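# Set lighting desk channel faders to their taped levels

## Task

On the lighting desk, slide every channel fader to the level marked on the strip of tape above that fader, while making sure the master fader finishes at exactly the level it had when the scene began.

## Robot and tools

Robot: two six-joint arms of UR7e type, left_arm and right_arm, each carrying a parallel two-finger gripper that opens to 80 mm. A camera stand sits behind them. Base positions in the scene frame: left_arm (+0.023, +0.421, 0) m, right_arm (-0.013, -0.356, 0) m, both turned only slightly about z.

Frames. Scene frame: origin at table-top height halfway between the arms, +x out over the table, +z up, left_arm on the +y side (not tied to which side an image shows). Each arm reports its end_effector_position (metres), end_effector_quat_wxyz and velocities in its own base frame. Offsets you send are along the current Hand target's own axes: +z points along the fingers, x is the direction the fingers close. The reported hand pose can be a few cm wrong, more at long reach.

Gripper shape: end_effector_position is the point between the pads; fingertips reach 9.3 mm past it. The housing starts 38 mm behind that point, is 201 mm long along the closing direction and 46 mm wide. A camera block sticks out about 12 cm toward the gripper's -y side and turns with it.

execute_actions(actions, cameras). actions is a list of actions; each action is a table of 1 to 15 rows, one row per 1/30 s step, and a short table repeats its final row up to 15 steps. Every row holds 18 numbers in [-1, 1] covering both arms: left dx, dy, dz, rx, ry, rz, gripper position, force_limit, speed, then the same nine for the right. The six pose numbers are an offset, not a pose: measured from that arm's Hand target at the start of the action, in the Hand target's axes, with 1.0 = 0.6 m or 180 degrees; rx, ry, rz form one rotation vector. All rows of one action count from that same start, but each new action or call starts from the new Hand target, so repeating an offset moves further. Six zeros request nothing new. Gripper numbers are absolute settings, not offsets: position +1 fully open, about -0.90 pads touching, -1 to grip; force_limit -1 about 15 N to +1 about 35 N per pad; speed -1 = 5 mm/s, +1 = 100 mm/s. A 0 there is itself a setting, so resend the last values to leave a gripper alone. Changing force_limit or speed after fingers stop needs a position change of at least 0.01. Images come back only for an empty actions list or when cameras names them (["all"], [] or names).

move(target, speed, blend, stop_force, zero, blocking, cameras). target is one 18-number row laid out as above, or a list of up to 15 such rows; every row's pose part is an offset from the Hand targets at the move's start (not from the previous row), same scale. The gripper moves in a straight line and turns the short way. speed: m/s, 0.002 to 3.6, default 0.25 (rotation up to twice that in rad/s), one value or one per target. blend: corner rounding radius in metres for lists, 0 = stop at each. stop_force: N, 3 to 120, shared by both arms; an arm's path ends when push against its motion exceeds it, and the arm backs off to just before that level and keeps pressing a little. zero (with stop_force only): true re-zeroes force first, false keeps the old zero. blocking=false returns after 0.5 s while the move continues; not allowed with stop_force. A move is capped at 10 s. Its result adds a "move:" line: done, off_target, moving, held or fault, plus limits such as paced (pose clipped) or held (steps withheld).

wait(seconds 0 to 3600) lets time pass; stop() brakes a running move; zoom_image(camera, region=[x0, y0, x1, y1] in pixels, at most 504 by 504) enlarges part of a camera's newest image; zero_wrist_force(arm) re-zeroes that arm's force sensor; read_manual gives licence texts; finished_scene(scene, 1 or 2) ends the scene for good, so call nothing after it in that reply.

Cameras: cam_high and cam_low (504x504), cam_left_wrist and cam_right_wrist (672x504).

Results: Hand target (last commanded pose after clipping, base for the next offsets), hand position and orientation, velocities (omitted when joints are still), Joint positions and torques, Wrist force and Wrist torque in the tool's axes plus a peak line, width_mm and is_grasped (1 only if something stopped the fingers), Tool commands, some per-step positions for execute_actions, and MOTOR HOT warnings. A gripper often stops short of its Hand target; send the gap as an extra offset.

Motion notes: commanded orientation is clipped to 32 degrees from the measured one each step. Commands lag about 0.09 or 0.17-0.22 s, fast moves overshoot, and paths near an arm's own base can whip the elbow round, so go around it. A clearance check holds arms apart but not reliably.

Avoid: the master fader shifting; anything falling or being left off the table; hard hits or presses, especially arm against arm. Each arm is stiff, so aiming even slightly into a firm surface can fault it. Faults stop the arm for 10 s: contact torque at 139 N m (shoulders, elbow) or 26 N m (wrists), about 150 N net outside force, or a wrist straying 0.9 degrees (shoulder/elbow 7.5) from its planned motion. Motors overheat from holding loads, stretching out or pushing at unreachable poses; at 85 °C the arm brakes for 30-60 s. Move slowly into contact and back off promptly.

Each tool is called after "Call:" by a JSON object that holds its "name" and its "arguments", one argument or row to a line.

## Session

Call:
{"name": "execute_actions", "arguments": {
  "actions": []
}}

Scene clock: 0.00 s.
left_arm: end_effector_position=(+0.5206, -0.1087, +0.3581) width_mm=79.9 is_grasped=0 end_effector_quat_wxyz=(-0.131, +0.264, +0.955, +0.020) | right_arm: end_effector_position=(+0.6751, -0.2594, +0.2868) width_mm=80.1 is_grasped=0 end_effector_quat_wxyz=(+0.128, +0.968, -0.216, +0.010)
Joint positions: left_arm=[-0.456 -1.372 1.335 -1.269 -1.579 -1.486] | right_arm=[3.038 -2.088 -1.141 -1.494 1.314 1.909]
Joint velocities: within noise
Joint torques (N m): no reading
Wrist force (N): no reading
Wrist torque (N m): no reading
Wrist force, peak (N): no reading
Hand target: left_arm +0.5206, -0.1087, +0.3581; -0.131, +0.264, +0.955, +0.020 | right_arm +0.6751, -0.2594, +0.2868; +0.128, +0.968, -0.216, +0.010
Tool commands: left_gripper/position=+0.998 left_gripper/force_limit=+1.0 left_gripper/speed=+1.0 right_gripper/position=+1.0 right_gripper/force_limit=+1.0 right_gripper/speed=+1.0

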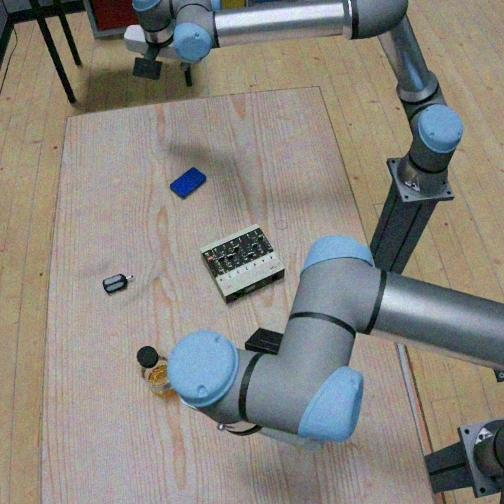

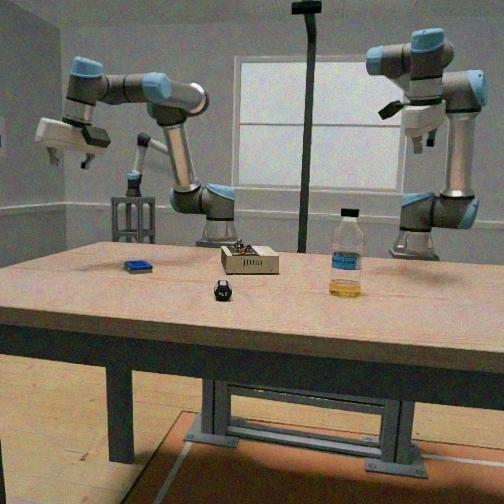

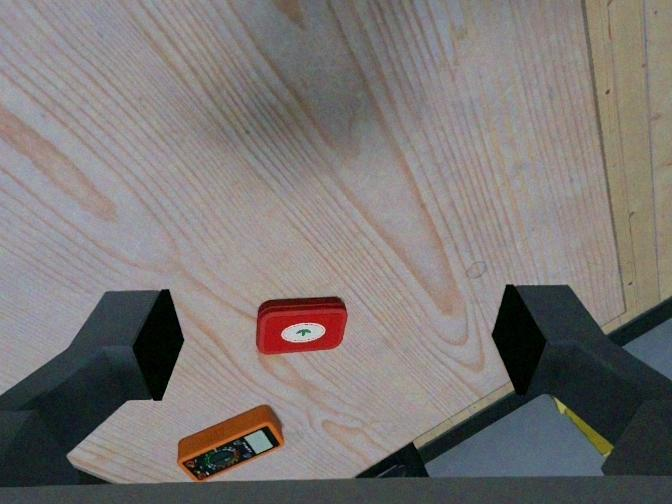

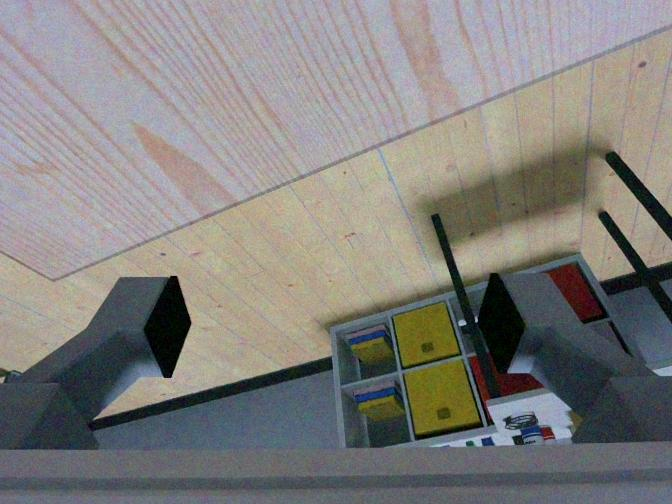

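Call:
{"name": "zoom_image", "arguments": {
  "camera": "cam_high",
  "region": [185, 210, 305, 310]
}}

Call:
{"name": "zoom_image", "arguments": {
  "camera": "cam_low",
  "region": [205, 230, 295, 285]
}}

Scaled by 4.200 from the camera's image (finer frame: 720x720).

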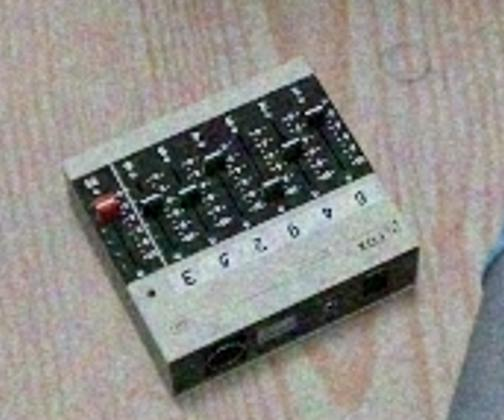

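Scaled by 5.600 from the camera's image (finer frame: 720x720).

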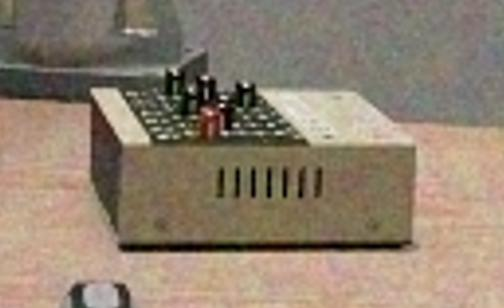

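Call:
{"name": "move", "arguments": {
  "target": [0,0,0,0,0,0,0.998,1,1,-0.328,-0.675,-0.16,0.0634,-0.0558,0.268,-0.4,1,1],
  "speed": 0.5,
  "cameras": ["cam_right_wrist","cam_high"]
}}

Scene clock: 6.23 s.
left_arm: end_effector_position=(+0.5206, -0.1087, +0.3581) width_mm=79.9 is_grasped=0 end_effector_quat_wxyz=(-0.131, +0.264, +0.955, +0.020) | right_arm: end_effector_position=(+0.6711, +0.2004, +0.2665) width_mm=21.2 is_grasped=0 end_effector_quat_wxyz=(+0.000, +0.800, -0.600, +0.000) end_effector_velocity=(+0.000, +0.001, +0.000) end_effector_angular_velocity=(+0.000, +0.000, -0.004)
Joint positions: left_arm=[-0.456 -1.372 1.335 -1.269 -1.579 -1.486] | right_arm=[3.623 -2.06 -1.221 -1.432 1.571 3.339]
Joint velocities: left_arm=[within noise] | right_arm=[0.001 0 0 0 0.001 0.005]
Joint torques (N m): left_arm=[-0.08 -33.04 -23.34 -2.08 0.1 -0.01] | right_arm=[6.82 49.8 12.32 2.69 -0.18 1.26]
Wrist force (N): left_arm=[0.0 0.2 -0.2] | right_arm=[0.3 0.2 -0.4]
Wrist torque (N m): left_arm=[0.02 0.00 0.00] | right_arm=[0.09 -0.07 0.07]
Wrist force, peak (N): left_arm=[-0.2 0.3 -0.2] | right_arm=[-3.8 -0.6 0.0]
Hand target: left_arm +0.5206, -0.1087, +0.3581; -0.131, +0.264, +0.955, +0.020 | right_arm +0.6711, +0.2006, +0.2665; +0.000, +0.800, -0.600, +0.000
Off the commanded pose: left_arm 0.000 m, 0 deg | right_arm 0.000 m, 0 deg.
move: done
Images, in order (width x height): cam_high 504x504, cam_right_wrist 672x504.

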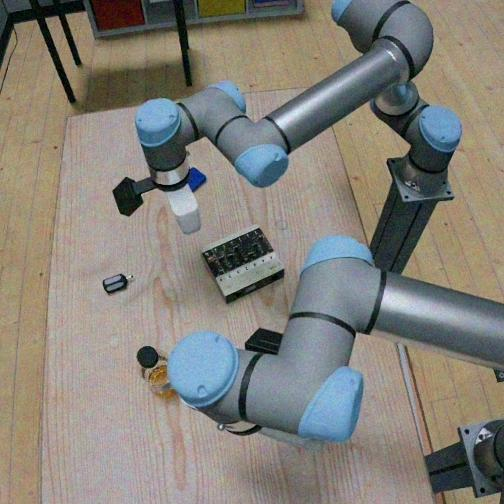

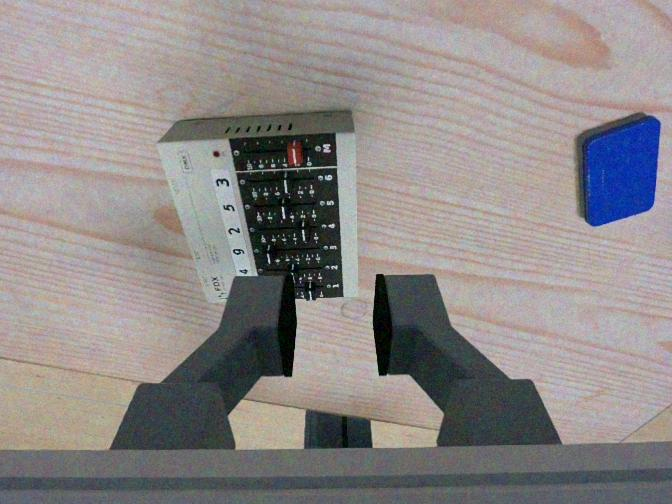

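Call:
{"name": "zoom_image", "arguments": {
  "camera": "cam_right_wrist",
  "region": [150, 110, 370, 310]
}}

Scaled by 2.291 from the camera's image (finer frame: 960x720).

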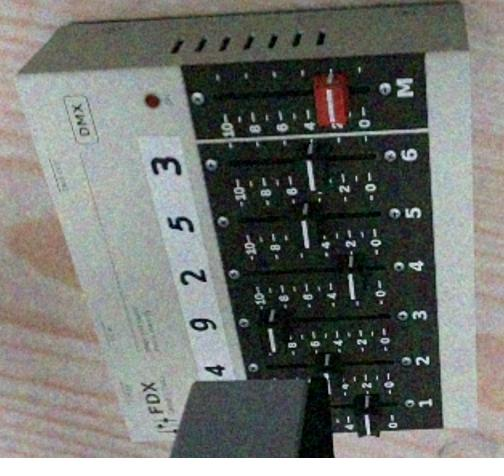

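Call:
{"name": "move", "arguments": {
  "target": [0,0,0,0,0,0,0.998,1,1,-0.087,0.12,0.1,0,0,-0.0144,-0.4,1,1],
  "speed": 0.4,
  "cameras": ["cam_right_wrist"]
}}

Call:
{"name": "zoom_image", "arguments": {
  "camera": "cam_right_wrist",
  "region": [200, 100, 480, 310]
}}

Scene clock: 8.67 s.
left_arm: end_effector_position=(+0.5206, -0.1087, +0.3581) width_mm=79.9 is_grasped=0 end_effector_quat_wxyz=(-0.131, +0.264, +0.955, +0.020) | right_arm: end_effector_position=(+0.5873, +0.2305, +0.2066) width_mm=21.2 is_grasped=0 end_effector_quat_wxyz=(+0.000, +0.813, -0.582, +0.000)
Joint positions: left_arm=[-0.456 -1.372 1.335 -1.269 -1.579 -1.486] | right_arm=[3.728 -1.931 -1.568 -1.215 1.571 3.399]
Joint torques (N m): left_arm=[0.04 -33.09 -23.19 -2.1 -0.13 -0.16] | right_arm=[5.03 46.09 10.26 4.45 0.61 -0.04]
Wrist force (N): left_arm=[-0.2 -0.1 -0.1] | right_arm=[-0.2 0.3 -0.4]
Wrist torque (N m): left_arm=[-0.01 0.03 0.00] | right_arm=[0.09 -0.02 0.08]
Wrist force, peak (N): left_arm=[-0.3 0.2 -0.1] | right_arm=[1.4 -2.3 -2.4]
Hand target: left_arm +0.5206, -0.1087, +0.3581; -0.131, +0.264, +0.955, +0.020 | right_arm +0.5873, +0.2305, +0.2065; +0.000, +0.813, -0.582, +0.000
Off the commanded pose: left_arm 0.000 m, 0 deg | right_arm 0.000 m, 0 deg.
move: done

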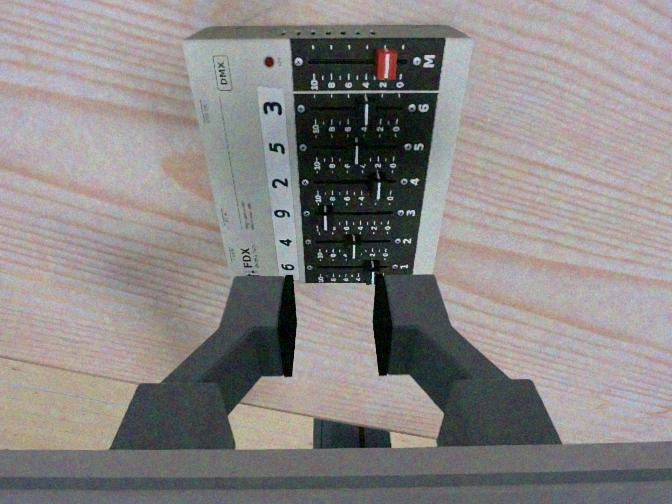

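Scaled by 1.800 from the camera's image (finer frame: 960x720).

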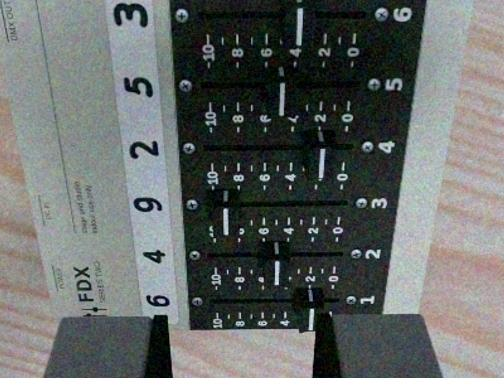

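Call:
{"name": "zoom_image", "arguments": {
  "camera": "cam_right_wrist",
  "region": [260, 190, 420, 285]
}}

Call:
{"name": "zoom_image", "arguments": {
  "camera": "cam_right_wrist",
  "region": [255, 40, 445, 170]
}}

Scaled by 3.150 from the camera's image (finer frame: 960x720).

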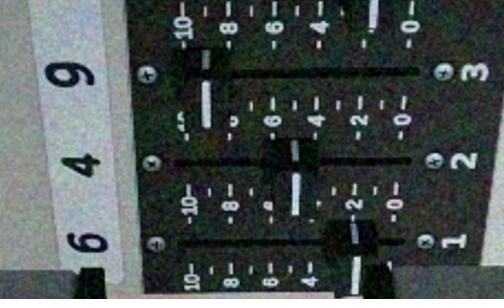

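Scaled by 2.653 from the camera's image (finer frame: 960x720).

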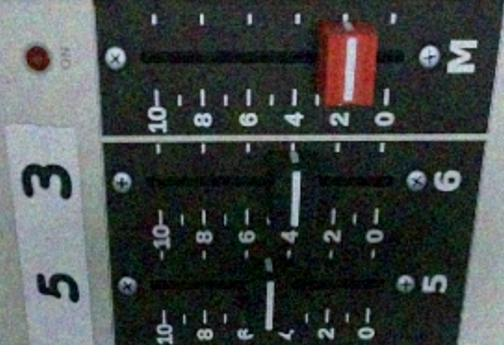

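Call:
{"name": "move", "arguments": {
  "target": [0,0,0,0,0,0,0.998,1,1,0.038,0.161,0.19,0,0,0,-0.2,-1,1],
  "speed": 0.3
}}

Call:
{"name": "move", "arguments": {
  "target": [0,0,0,0,0,0,0.998,1,1,0,0,0.07,0,0,0,-0.2,-1,1],
  "speed": 0.02,
  "stop_force": 4,
  "cameras": ["cam_right_wrist","cam_low"]
}}

Call:
{"name": "zoom_image", "arguments": {
  "camera": "cam_low",
  "region": [190, 180, 310, 290]
}}

Scene clock: 11.83 s.
left_arm: end_effector_position=(+0.5206, -0.1087, +0.3581) width_mm=79.9 is_grasped=0 end_effector_quat_wxyz=(-0.131, +0.264, +0.955, +0.020) | right_arm: end_effector_position=(+0.5032, +0.1779, +0.0927) width_mm=29.6 is_grasped=0 end_effector_quat_wxyz=(+0.000, +0.813, -0.582, +0.000)
Joint positions: left_arm=[-0.456 -1.372 1.335 -1.269 -1.579 -1.486] | right_arm=[3.734 -1.865 -2 -0.847 1.572 3.404]
Joint torques (N m): left_arm=[-1.05 -32.46 -23.99 -2.01 0.05 0.18] | right_arm=[-2.41 28.69 7.27 4.6 -1.63 -0.07]
Wrist force (N): left_arm=[-0.2 0.2 -0.2] | right_arm=[0.0 0.1 -0.7]
Wrist torque (N m): left_arm=[0.02 0.03 0.00] | right_arm=[0.09 -0.02 -0.03]
Wrist force, peak (N): left_arm=[-0.4 -0.1 0.0] | right_arm=[-0.4 -1.8 -3.0]
Hand target: left_arm +0.5206, -0.1087, +0.3581; -0.131, +0.264, +0.955, +0.020 | right_arm +0.5031, +0.1778, +0.0926; +0.000, +0.813, -0.582, +0.000
Off the commanded pose: left_arm 0.000 m, 0 deg | right_arm 0.000 m, 0 deg.
move: done

Scene clock: 14.30 s.
left_arm: end_effector_position=(+0.5206, -0.1087, +0.3581) width_mm=79.9 is_grasped=0 end_effector_quat_wxyz=(-0.131, +0.264, +0.955, +0.020) | right_arm: end_effector_position=(+0.5031, +0.1778, +0.0656) width_mm=29.6 is_grasped=0 end_effector_quat_wxyz=(+0.000, +0.813, -0.582, +0.000)
Joint positions: left_arm=[-0.456 -1.372 1.335 -1.269 -1.579 -1.486] | right_arm=[3.733 -1.914 -2.024 -0.775 1.572 3.404]
Joint torques (N m): left_arm=[0.35 -33.98 -24.04 -2 -0.07 0.01] | right_arm=[-3.53 40.62 27.36 3.91 0.71 0.6]
Wrist force (N): left_arm=[-0.4 0.1 -0.2] | right_arm=[0.1 0.3 -0.5]
Wrist torque (N m): left_arm=[0.01 0.04 0.00] | right_arm=[0.12 -0.04 -0.04]
Wrist force, peak (N): left_arm=[-0.4 0.1 -0.2] | right_arm=[1.9 12.3 -45.1]
Hand target: left_arm +0.5206, -0.1087, +0.3581; -0.131, +0.264, +0.955, +0.020 | right_arm +0.5031, +0.1778, +0.0656; +0.000, +0.813, -0.582, +0.000 (not the last commanded pose)
Off the commanded pose: left_arm 0.000 m, 0 deg | right_arm 0.015 m, 0 deg.
move: contact (right_arm)
Images, in order (width x height): cam_low 504x504, cam_right_wrist 672x504.

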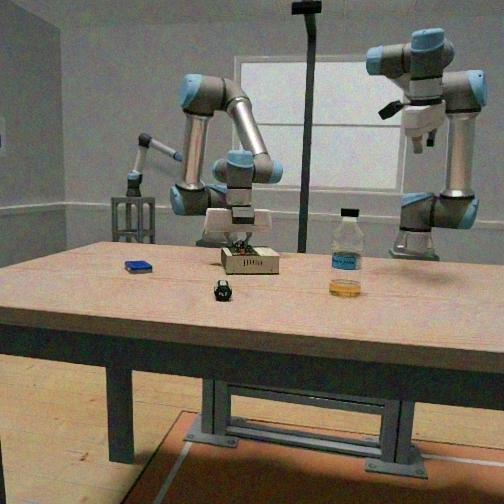

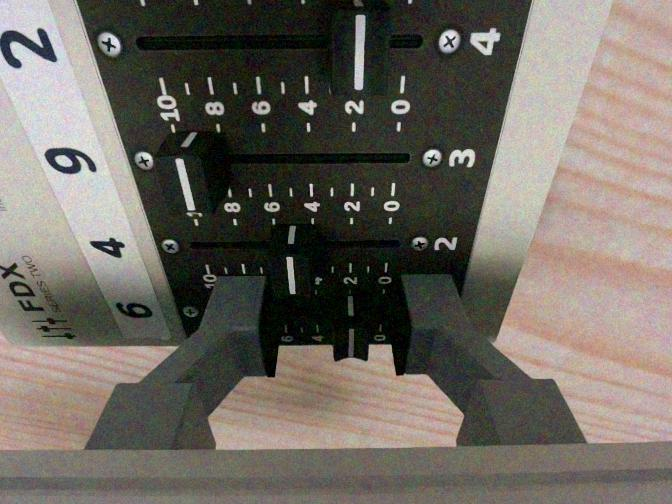

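Scaled by 4.200 from the camera's image (finer frame: 720x720).

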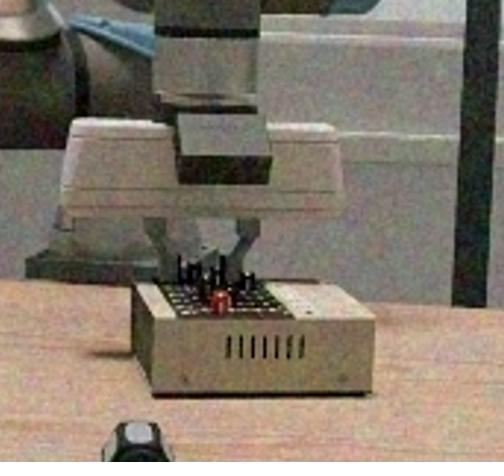

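Call:
{"name": "move", "arguments": {
  "target": [0,0,0,0,0,0,0.998,1,1,0.007,0,-0.006,0,0,0,-0.2,-1,-0.6],
  "speed": 0.1
}}

Call:
{"name": "move", "arguments": {
  "target": [0,0,0,0,0,0,0.998,1,1,0,0,0,0,0,0,-1,-1,-0.6],
  "cameras": ["cam_right_wrist"]
}}

Call:
{"name": "zoom_image", "arguments": {
  "camera": "cam_right_wrist",
  "region": [150, 80, 500, 380]
}}

Scene clock: 15.73 s.
left_arm: end_effector_position=(+0.5206, -0.1087, +0.3581) width_mm=79.9 is_grasped=0 end_effector_quat_wxyz=(-0.131, +0.264, +0.955, +0.020) | right_arm: end_effector_position=(+0.5046, +0.1739, +0.0693) width_mm=29.6 is_grasped=0 end_effector_quat_wxyz=(+0.000, +0.813, -0.582, +0.000)
Joint positions: left_arm=[-0.456 -1.372 1.335 -1.269 -1.579 -1.486] | right_arm=[3.726 -1.907 -2.021 -0.784 1.572 3.397]
Joint torques (N m): left_arm=[-1.97 -33.35 -23.03 -2 -0.18 -0.01] | right_arm=[4.83 28.84 4.97 3.96 0.3 1.14]
Wrist force (N): left_arm=[-0.1 -0.2 0.0] | right_arm=[0.2 0.2 -0.7]
Wrist torque (N m): left_arm=[-0.01 0.02 0.00] | right_arm=[0.09 -0.04 0.02]
Wrist force, peak (N): left_arm=[0.0 0.2 -0.4] | right_arm=[0.8 0.4 -1.2]
Hand target: left_arm +0.5206, -0.1087, +0.3581; -0.131, +0.264, +0.955, +0.020 | right_arm +0.5045, +0.1738, +0.0692; +0.000, +0.813, -0.582, +0.000
Off the commanded pose: left_arm 0.000 m, 0 deg | right_arm 0.000 m, 0 deg.
move: done

Scene clock: 16.77 s.
left_arm: end_effector_position=(+0.5206, -0.1087, +0.3581) width_mm=79.9 is_grasped=0 end_effector_quat_wxyz=(-0.131, +0.264, +0.955, +0.020) | right_arm: end_effector_position=(+0.5045, +0.1738, +0.0692) width_mm=9.6 is_grasped=0 end_effector_quat_wxyz=(+0.000, +0.813, -0.582, +0.000)
Joint positions: left_arm=[-0.456 -1.372 1.335 -1.269 -1.579 -1.486] | right_arm=[3.726 -1.907 -2.022 -0.784 1.572 3.397]
Joint torques (N m): left_arm=[-0.21 -33.18 -25.11 -2.08 0.23 -0.1] | right_arm=[5.12 28.45 6.51 2.97 0.11 1.06]
Wrist force (N): left_arm=[-0.2 0.0 0.1] | right_arm=[-1.4 0.3 0.2]
Wrist torque (N m): left_arm=[0.00 0.03 -0.01] | right_arm=[0.13 -0.03 0.02]
Wrist force, peak (N): left_arm=[-0.3 -0.1 -0.2] | right_arm=[-1.7 0.1 -0.4]
Hand target: left_arm +0.5206, -0.1087, +0.3581; -0.131, +0.264, +0.955, +0.020 | right_arm +0.5045, +0.1738, +0.0692; +0.000, +0.813, -0.582, +0.000
Off the commanded pose: left_arm 0.000 m, 0 deg | right_arm 0.000 m, 0 deg.
move: done

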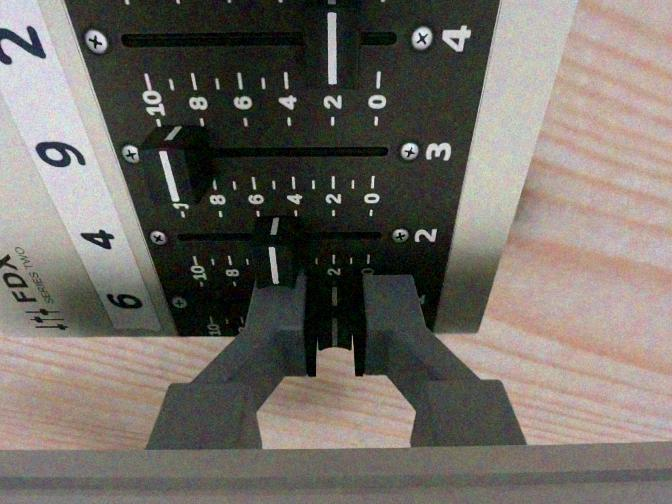

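Scaled by 1.440 from the camera's image (finer frame: 960x720).

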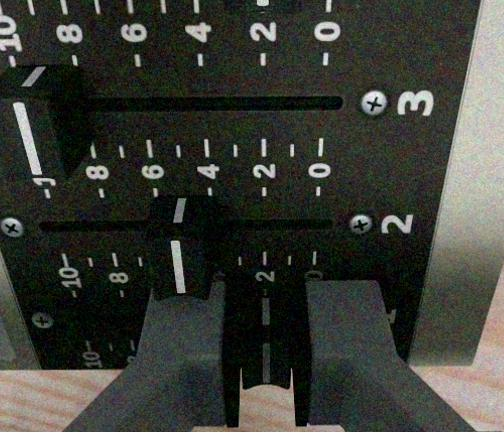

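Call:
{"name": "move", "arguments": {
  "target": [0,0,0,0,0,0,0.998,1,1,-0.0302,0,0,0,0,0,-1,-1,-0.6],
  "speed": 0.06,
  "cameras": ["cam_right_wrist"]
}}

Call:
{"name": "zoom_image", "arguments": {
  "camera": "cam_right_wrist",
  "region": [200, 80, 550, 380]
}}

Scene clock: 17.87 s.
left_arm: end_effector_position=(+0.5206, -0.1087, +0.3581) width_mm=79.9 is_grasped=0 end_effector_quat_wxyz=(-0.131, +0.264, +0.955, +0.020) | right_arm: end_effector_position=(+0.4986, +0.1910, +0.0692) width_mm=9.6 is_grasped=1 end_effector_quat_wxyz=(+0.000, +0.813, -0.582, +0.000)
Joint positions: left_arm=[-0.456 -1.372 1.335 -1.269 -1.579 -1.486] | right_arm=[3.759 -1.908 -2.021 -0.785 1.572 3.43]
Joint torques (N m): left_arm=[-0.7 -32.56 -25 -1.92 0.08 -0.12] | right_arm=[-8.46 30.77 27.06 1.59 0.94 -0.94]
Wrist force (N): left_arm=[-0.2 0.1 0.0] | right_arm=[-2.1 1.7 -0.3]
Wrist torque (N m): left_arm=[0.01 0.02 0.00] | right_arm=[0.15 -0.03 0.02]
Wrist force, peak (N): left_arm=[-0.4 -0.1 -0.1] | right_arm=[2.5 -3.5 -2.6]
Hand target: left_arm +0.5206, -0.1087, +0.3581; -0.131, +0.264, +0.955, +0.020 | right_arm +0.4986, +0.1910, +0.0692; +0.000, +0.813, -0.582, +0.000
Off the commanded pose: left_arm 0.000 m, 0 deg | right_arm 0.000 m, 0 deg.
move: done

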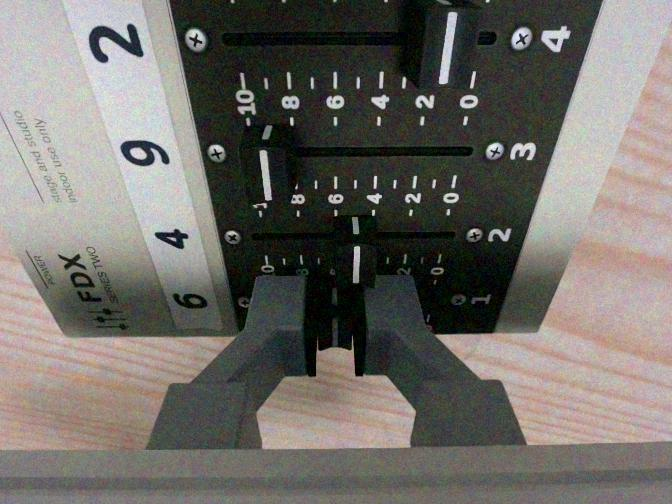

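Scaled by 1.440 from the camera's image (finer frame: 960x720).

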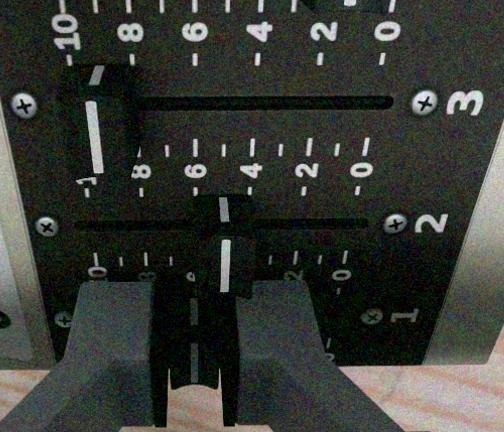

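Call:
{"name": "move", "arguments": {
  "target": [
    [0,0,0,0,0,0,0.998,1,1,0,0,0,0,0,0,-0.2,-1,-0.4],
    [0,0,0,0,0,0,0.998,1,1,0,0,-0.05,0,0,0,-0.2,-1,-0.4],
    [0,0,0,0,0,0,0.998,1,1,0.0151,-0.0355,-0.05,0,0,0,-0.2,-1,-0.4],
    [0,0,0,0,0,0,0.998,1,1,0.0151,-0.0355,0,0,0,0,-1,-1,-0.4]
  ],
  "speed": 0.1,
  "blend": [0,0.006,0.006,0],
  "cameras": ["cam_right_wrist"]
}}

Call:
{"name": "zoom_image", "arguments": {
  "camera": "cam_right_wrist",
  "region": [200, 80, 550, 380]
}}

Scene clock: 22.60 s.
left_arm: end_effector_position=(+0.5206, -0.1087, +0.3581) width_mm=79.9 is_grasped=0 end_effector_quat_wxyz=(-0.131, +0.264, +0.955, +0.020) | right_arm: end_effector_position=(+0.5217, +0.1893, +0.0692) width_mm=9.6 is_grasped=0 end_effector_quat_wxyz=(+0.000, +0.813, -0.582, +0.000)
Joint positions: left_arm=[-0.456 -1.372 1.335 -1.269 -1.579 -1.486] | right_arm=[3.732 -1.948 -1.959 -0.806 1.572 3.403]
Joint torques (N m): left_arm=[-1.72 -31.75 -24.54 -2.21 -0.03 -0.06] | right_arm=[2.83 30.48 26.37 3.84 -0.78 -0.08]
Wrist force (N): left_arm=[-0.1 0.1 0.0] | right_arm=[-2.2 -0.1 0.2]
Wrist torque (N m): left_arm=[0.02 0.02 -0.01] | right_arm=[0.12 -0.04 0.03]
Wrist force, peak (N): left_arm=[-0.1 0.3 -0.2] | right_arm=[-2.4 2.3 -1.7]
Hand target: left_arm +0.5206, -0.1087, +0.3581; -0.131, +0.264, +0.955, +0.020 | right_arm +0.5217, +0.1893, +0.0692; +0.000, +0.813, -0.582, +0.000
Off the commanded pose: left_arm 0.000 m, 0 deg | right_arm 0.000 m, 0 deg.
move: done

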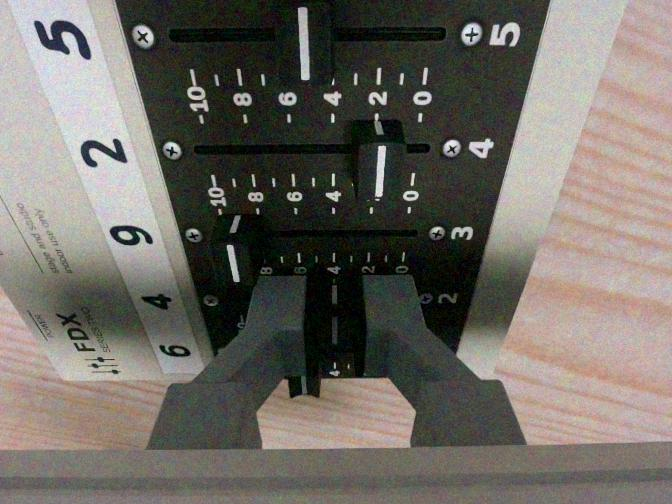

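Scaled by 1.440 from the camera's image (finer frame: 960x720).

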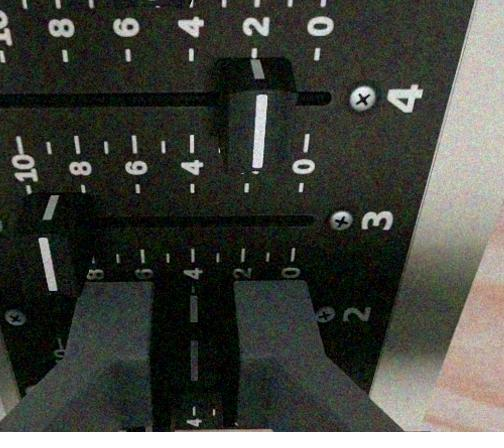

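Call:
{"name": "move", "arguments": {
  "target": [
    [0,0,0,0,0,0,0.998,1,1,0,0,0,0,0,0,-0.2,-1,-0.3],
    [0,0,0,0,0,0,0.998,1,1,0,0,-0.046,0,0,0,-0.2,-1,-0.3],
    [0,0,0,0,0,0,0.998,1,1,-0.0375,-0.036,-0.046,0,0,0,-0.2,-1,-0.3],
    [0,0,0,0,0,0,0.998,1,1,-0.0375,-0.036,0,0,0,0,-1,-1,-0.3],
    [0,0,0,0,0,0,0.998,1,1,-0.0375,-0.036,0,0,0,0,-0.2,-1,-0.3],
    [0,0,0,0,0,0,0.998,1,1,-0.0375,-0.036,-0.046,0,0,0,-0.2,-1,-0.3],
    [0,0,0,0,0,0,0.998,1,1,0.015,-0.072,-0.046,0,0,0,-0.2,-1,-0.3],
    [0,0,0,0,0,0,0.998,1,1,0.015,-0.072,0,0,0,0,-1,-1,-0.3]
  ],
  "speed": 0.15,
  "blend": [0,0.006,0.006,0,0,0.006,0.006,0],
  "cameras": ["cam_right_wrist"]
}}

Call:
{"name": "zoom_image", "arguments": {
  "camera": "cam_right_wrist",
  "region": [150, 80, 500, 380]
}}

Scene clock: 28.47 s.
left_arm: end_effector_position=(+0.5206, -0.1087, +0.3581) width_mm=79.9 is_grasped=0 end_effector_quat_wxyz=(-0.131, +0.264, +0.955, +0.020) | right_arm: end_effector_position=(+0.5655, +0.1947, +0.0691) width_mm=9.6 is_grasped=1 end_effector_quat_wxyz=(+0.000, +0.813, -0.582, +0.000)
Joint positions: left_arm=[-0.456 -1.372 1.335 -1.269 -1.579 -1.486] | right_arm=[3.698 -2.029 -1.83 -0.854 1.572 3.369]
Joint torques (N m): left_arm=[-0.52 -34.64 -23.68 -1.91 0.04 -0.01] | right_arm=[-7.1 34.02 22.12 4.07 0.71 -0.54]
Wrist force (N): left_arm=[-0.1 0.2 -0.2] | right_arm=[-1.9 0.5 -0.2]
Wrist torque (N m): left_arm=[0.02 0.02 -0.01] | right_arm=[0.14 0.00 -0.03]
Wrist force, peak (N): left_arm=[-0.5 0.0 -0.2] | right_arm=[-1.5 1.5 -2.4]
Hand target: left_arm +0.5206, -0.1087, +0.3581; -0.131, +0.264, +0.955, +0.020 | right_arm +0.5655, +0.1947, +0.0691; +0.000, +0.813, -0.582, +0.000
Off the commanded pose: left_arm 0.000 m, 0 deg | right_arm 0.000 m, 0 deg.
move: done

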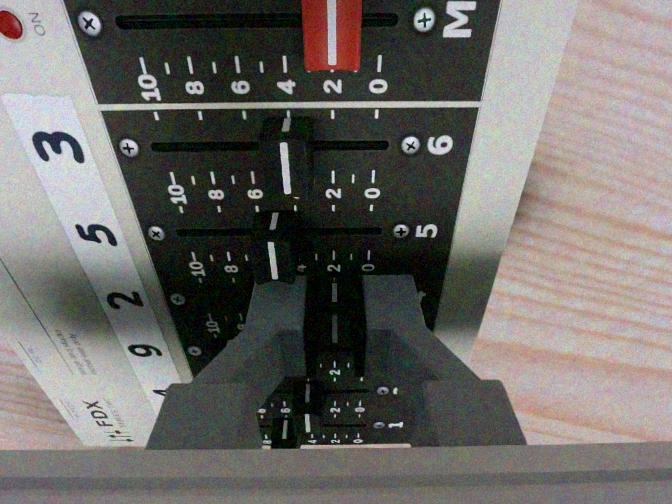

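Scaled by 1.440 from the camera's image (finer frame: 960x720).

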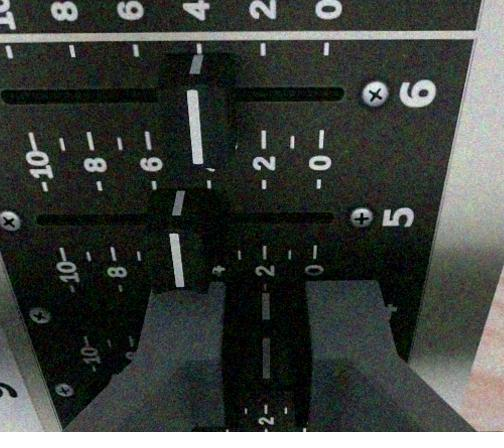

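Call:
{"name": "move", "arguments": {
  "target": [
    [0,0,0,0,0,0,0.998,1,1,0,0,0,0,0,0,-0.2,-1,-0.3],
    [0,0,0,0,0,0,0.998,1,1,0,0,-0.046,0,0,0,-0.2,-1,-0.3],
    [0,0,0,0,0,0,0.998,1,1,-0.0225,-0.036,-0.046,0,0,0,-0.2,-1,-0.3],
    [0,0,0,0,0,0,0.998,1,1,-0.0225,-0.036,0,0,0,0,-1,-1,-0.3],
    [0,0,0,0,0,0,0.998,1,1,-0.0225,-0.036,0,0,0,0,-0.2,-1,-0.3],
    [0,0,0,0,0,0,0.998,1,1,-0.0225,-0.036,-0.046,0,0,0,-0.2,-1,-0.3],
    [0,0,0,0,0,0,0.998,1,1,-0.0075,-0.0718,-0.046,0,0,0,-0.2,-1,-0.3],
    [0,0,0,0,0,0,0.998,1,1,-0.0075,-0.0718,0,0,0,0,-1,-1,-0.3],
    [0,0,0,0,0,0,0.998,1,1,-0.0075,-0.0718,0,0,0,0,-0.2,-1,-0.3],
    [0,0,0,0,0,0,0.998,1,1,-0.02,-0.0718,-0.22,0,0,0,-0.2,-1,-0.3]
  ],
  "speed": [0.15,0.15,0.15,0.15,0.15,0.15,0.15,0.15,0.15,0.25],
  "blend": [0,0.006,0.006,0,0,0.006,0.006,0,0,0],
  "cameras": ["cam_right_wrist"]
}}

Call:
{"name": "zoom_image", "arguments": {
  "camera": "cam_right_wrist",
  "region": [230, 30, 480, 290]
}}

Scene clock: 35.87 s.
left_arm: end_effector_position=(+0.5206, -0.1087, +0.3581) width_mm=79.9 is_grasped=0 end_effector_quat_wxyz=(-0.131, +0.264, +0.955, +0.020) | right_arm: end_effector_position=(+0.6025, +0.2200, +0.2010) width_mm=29.6 is_grasped=0 end_effector_quat_wxyz=(+0.000, +0.813, -0.582, +0.000)
Joint positions: left_arm=[-0.456 -1.372 1.335 -1.269 -1.579 -1.486] | right_arm=[3.701 -1.959 -1.543 -1.211 1.571 3.372]
Joint torques (N m): left_arm=[-0.81 -31.82 -24.39 -1.79 0.06 -0.04] | right_arm=[-6.19 49.72 23.96 1.2 0.31 -0.55]
Wrist force (N): left_arm=[-0.3 0.1 0.0] | right_arm=[-0.2 0.4 -0.8]
Wrist torque (N m): left_arm=[0.02 0.04 -0.01] | right_arm=[0.11 -0.02 -0.02]
Wrist force, peak (N): left_arm=[-0.3 0.2 -0.2] | right_arm=[0.1 0.5 -3.6]
Hand target: left_arm +0.5206, -0.1087, +0.3581; -0.131, +0.264, +0.955, +0.020 | right_arm +0.6025, +0.2199, +0.2011; +0.000, +0.813, -0.582, +0.000
Off the commanded pose: left_arm 0.000 m, 0 deg | right_arm 0.000 m, 0 deg.
move: done

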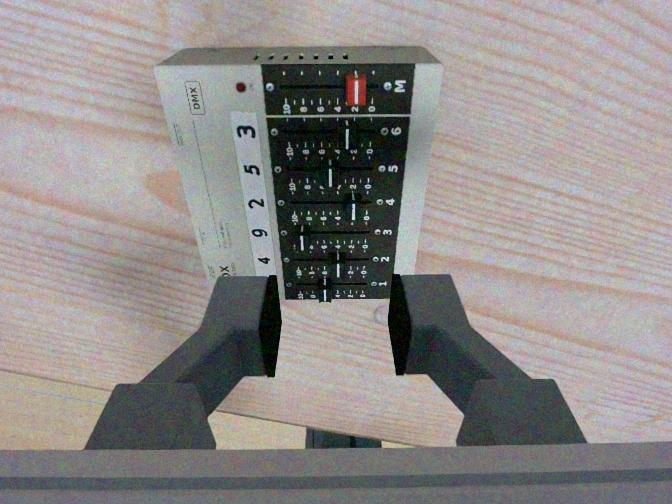

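Scaled by 1.938 from the camera's image (finer frame: 960x720).

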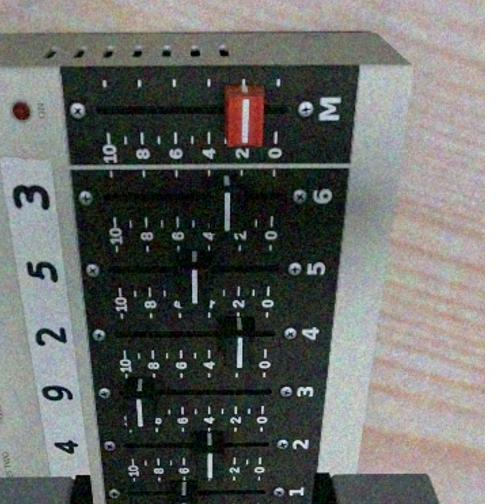

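Call:
{"name": "finished_scene", "arguments": {
  "scene": 2
}}

The scene is finished: the task was done.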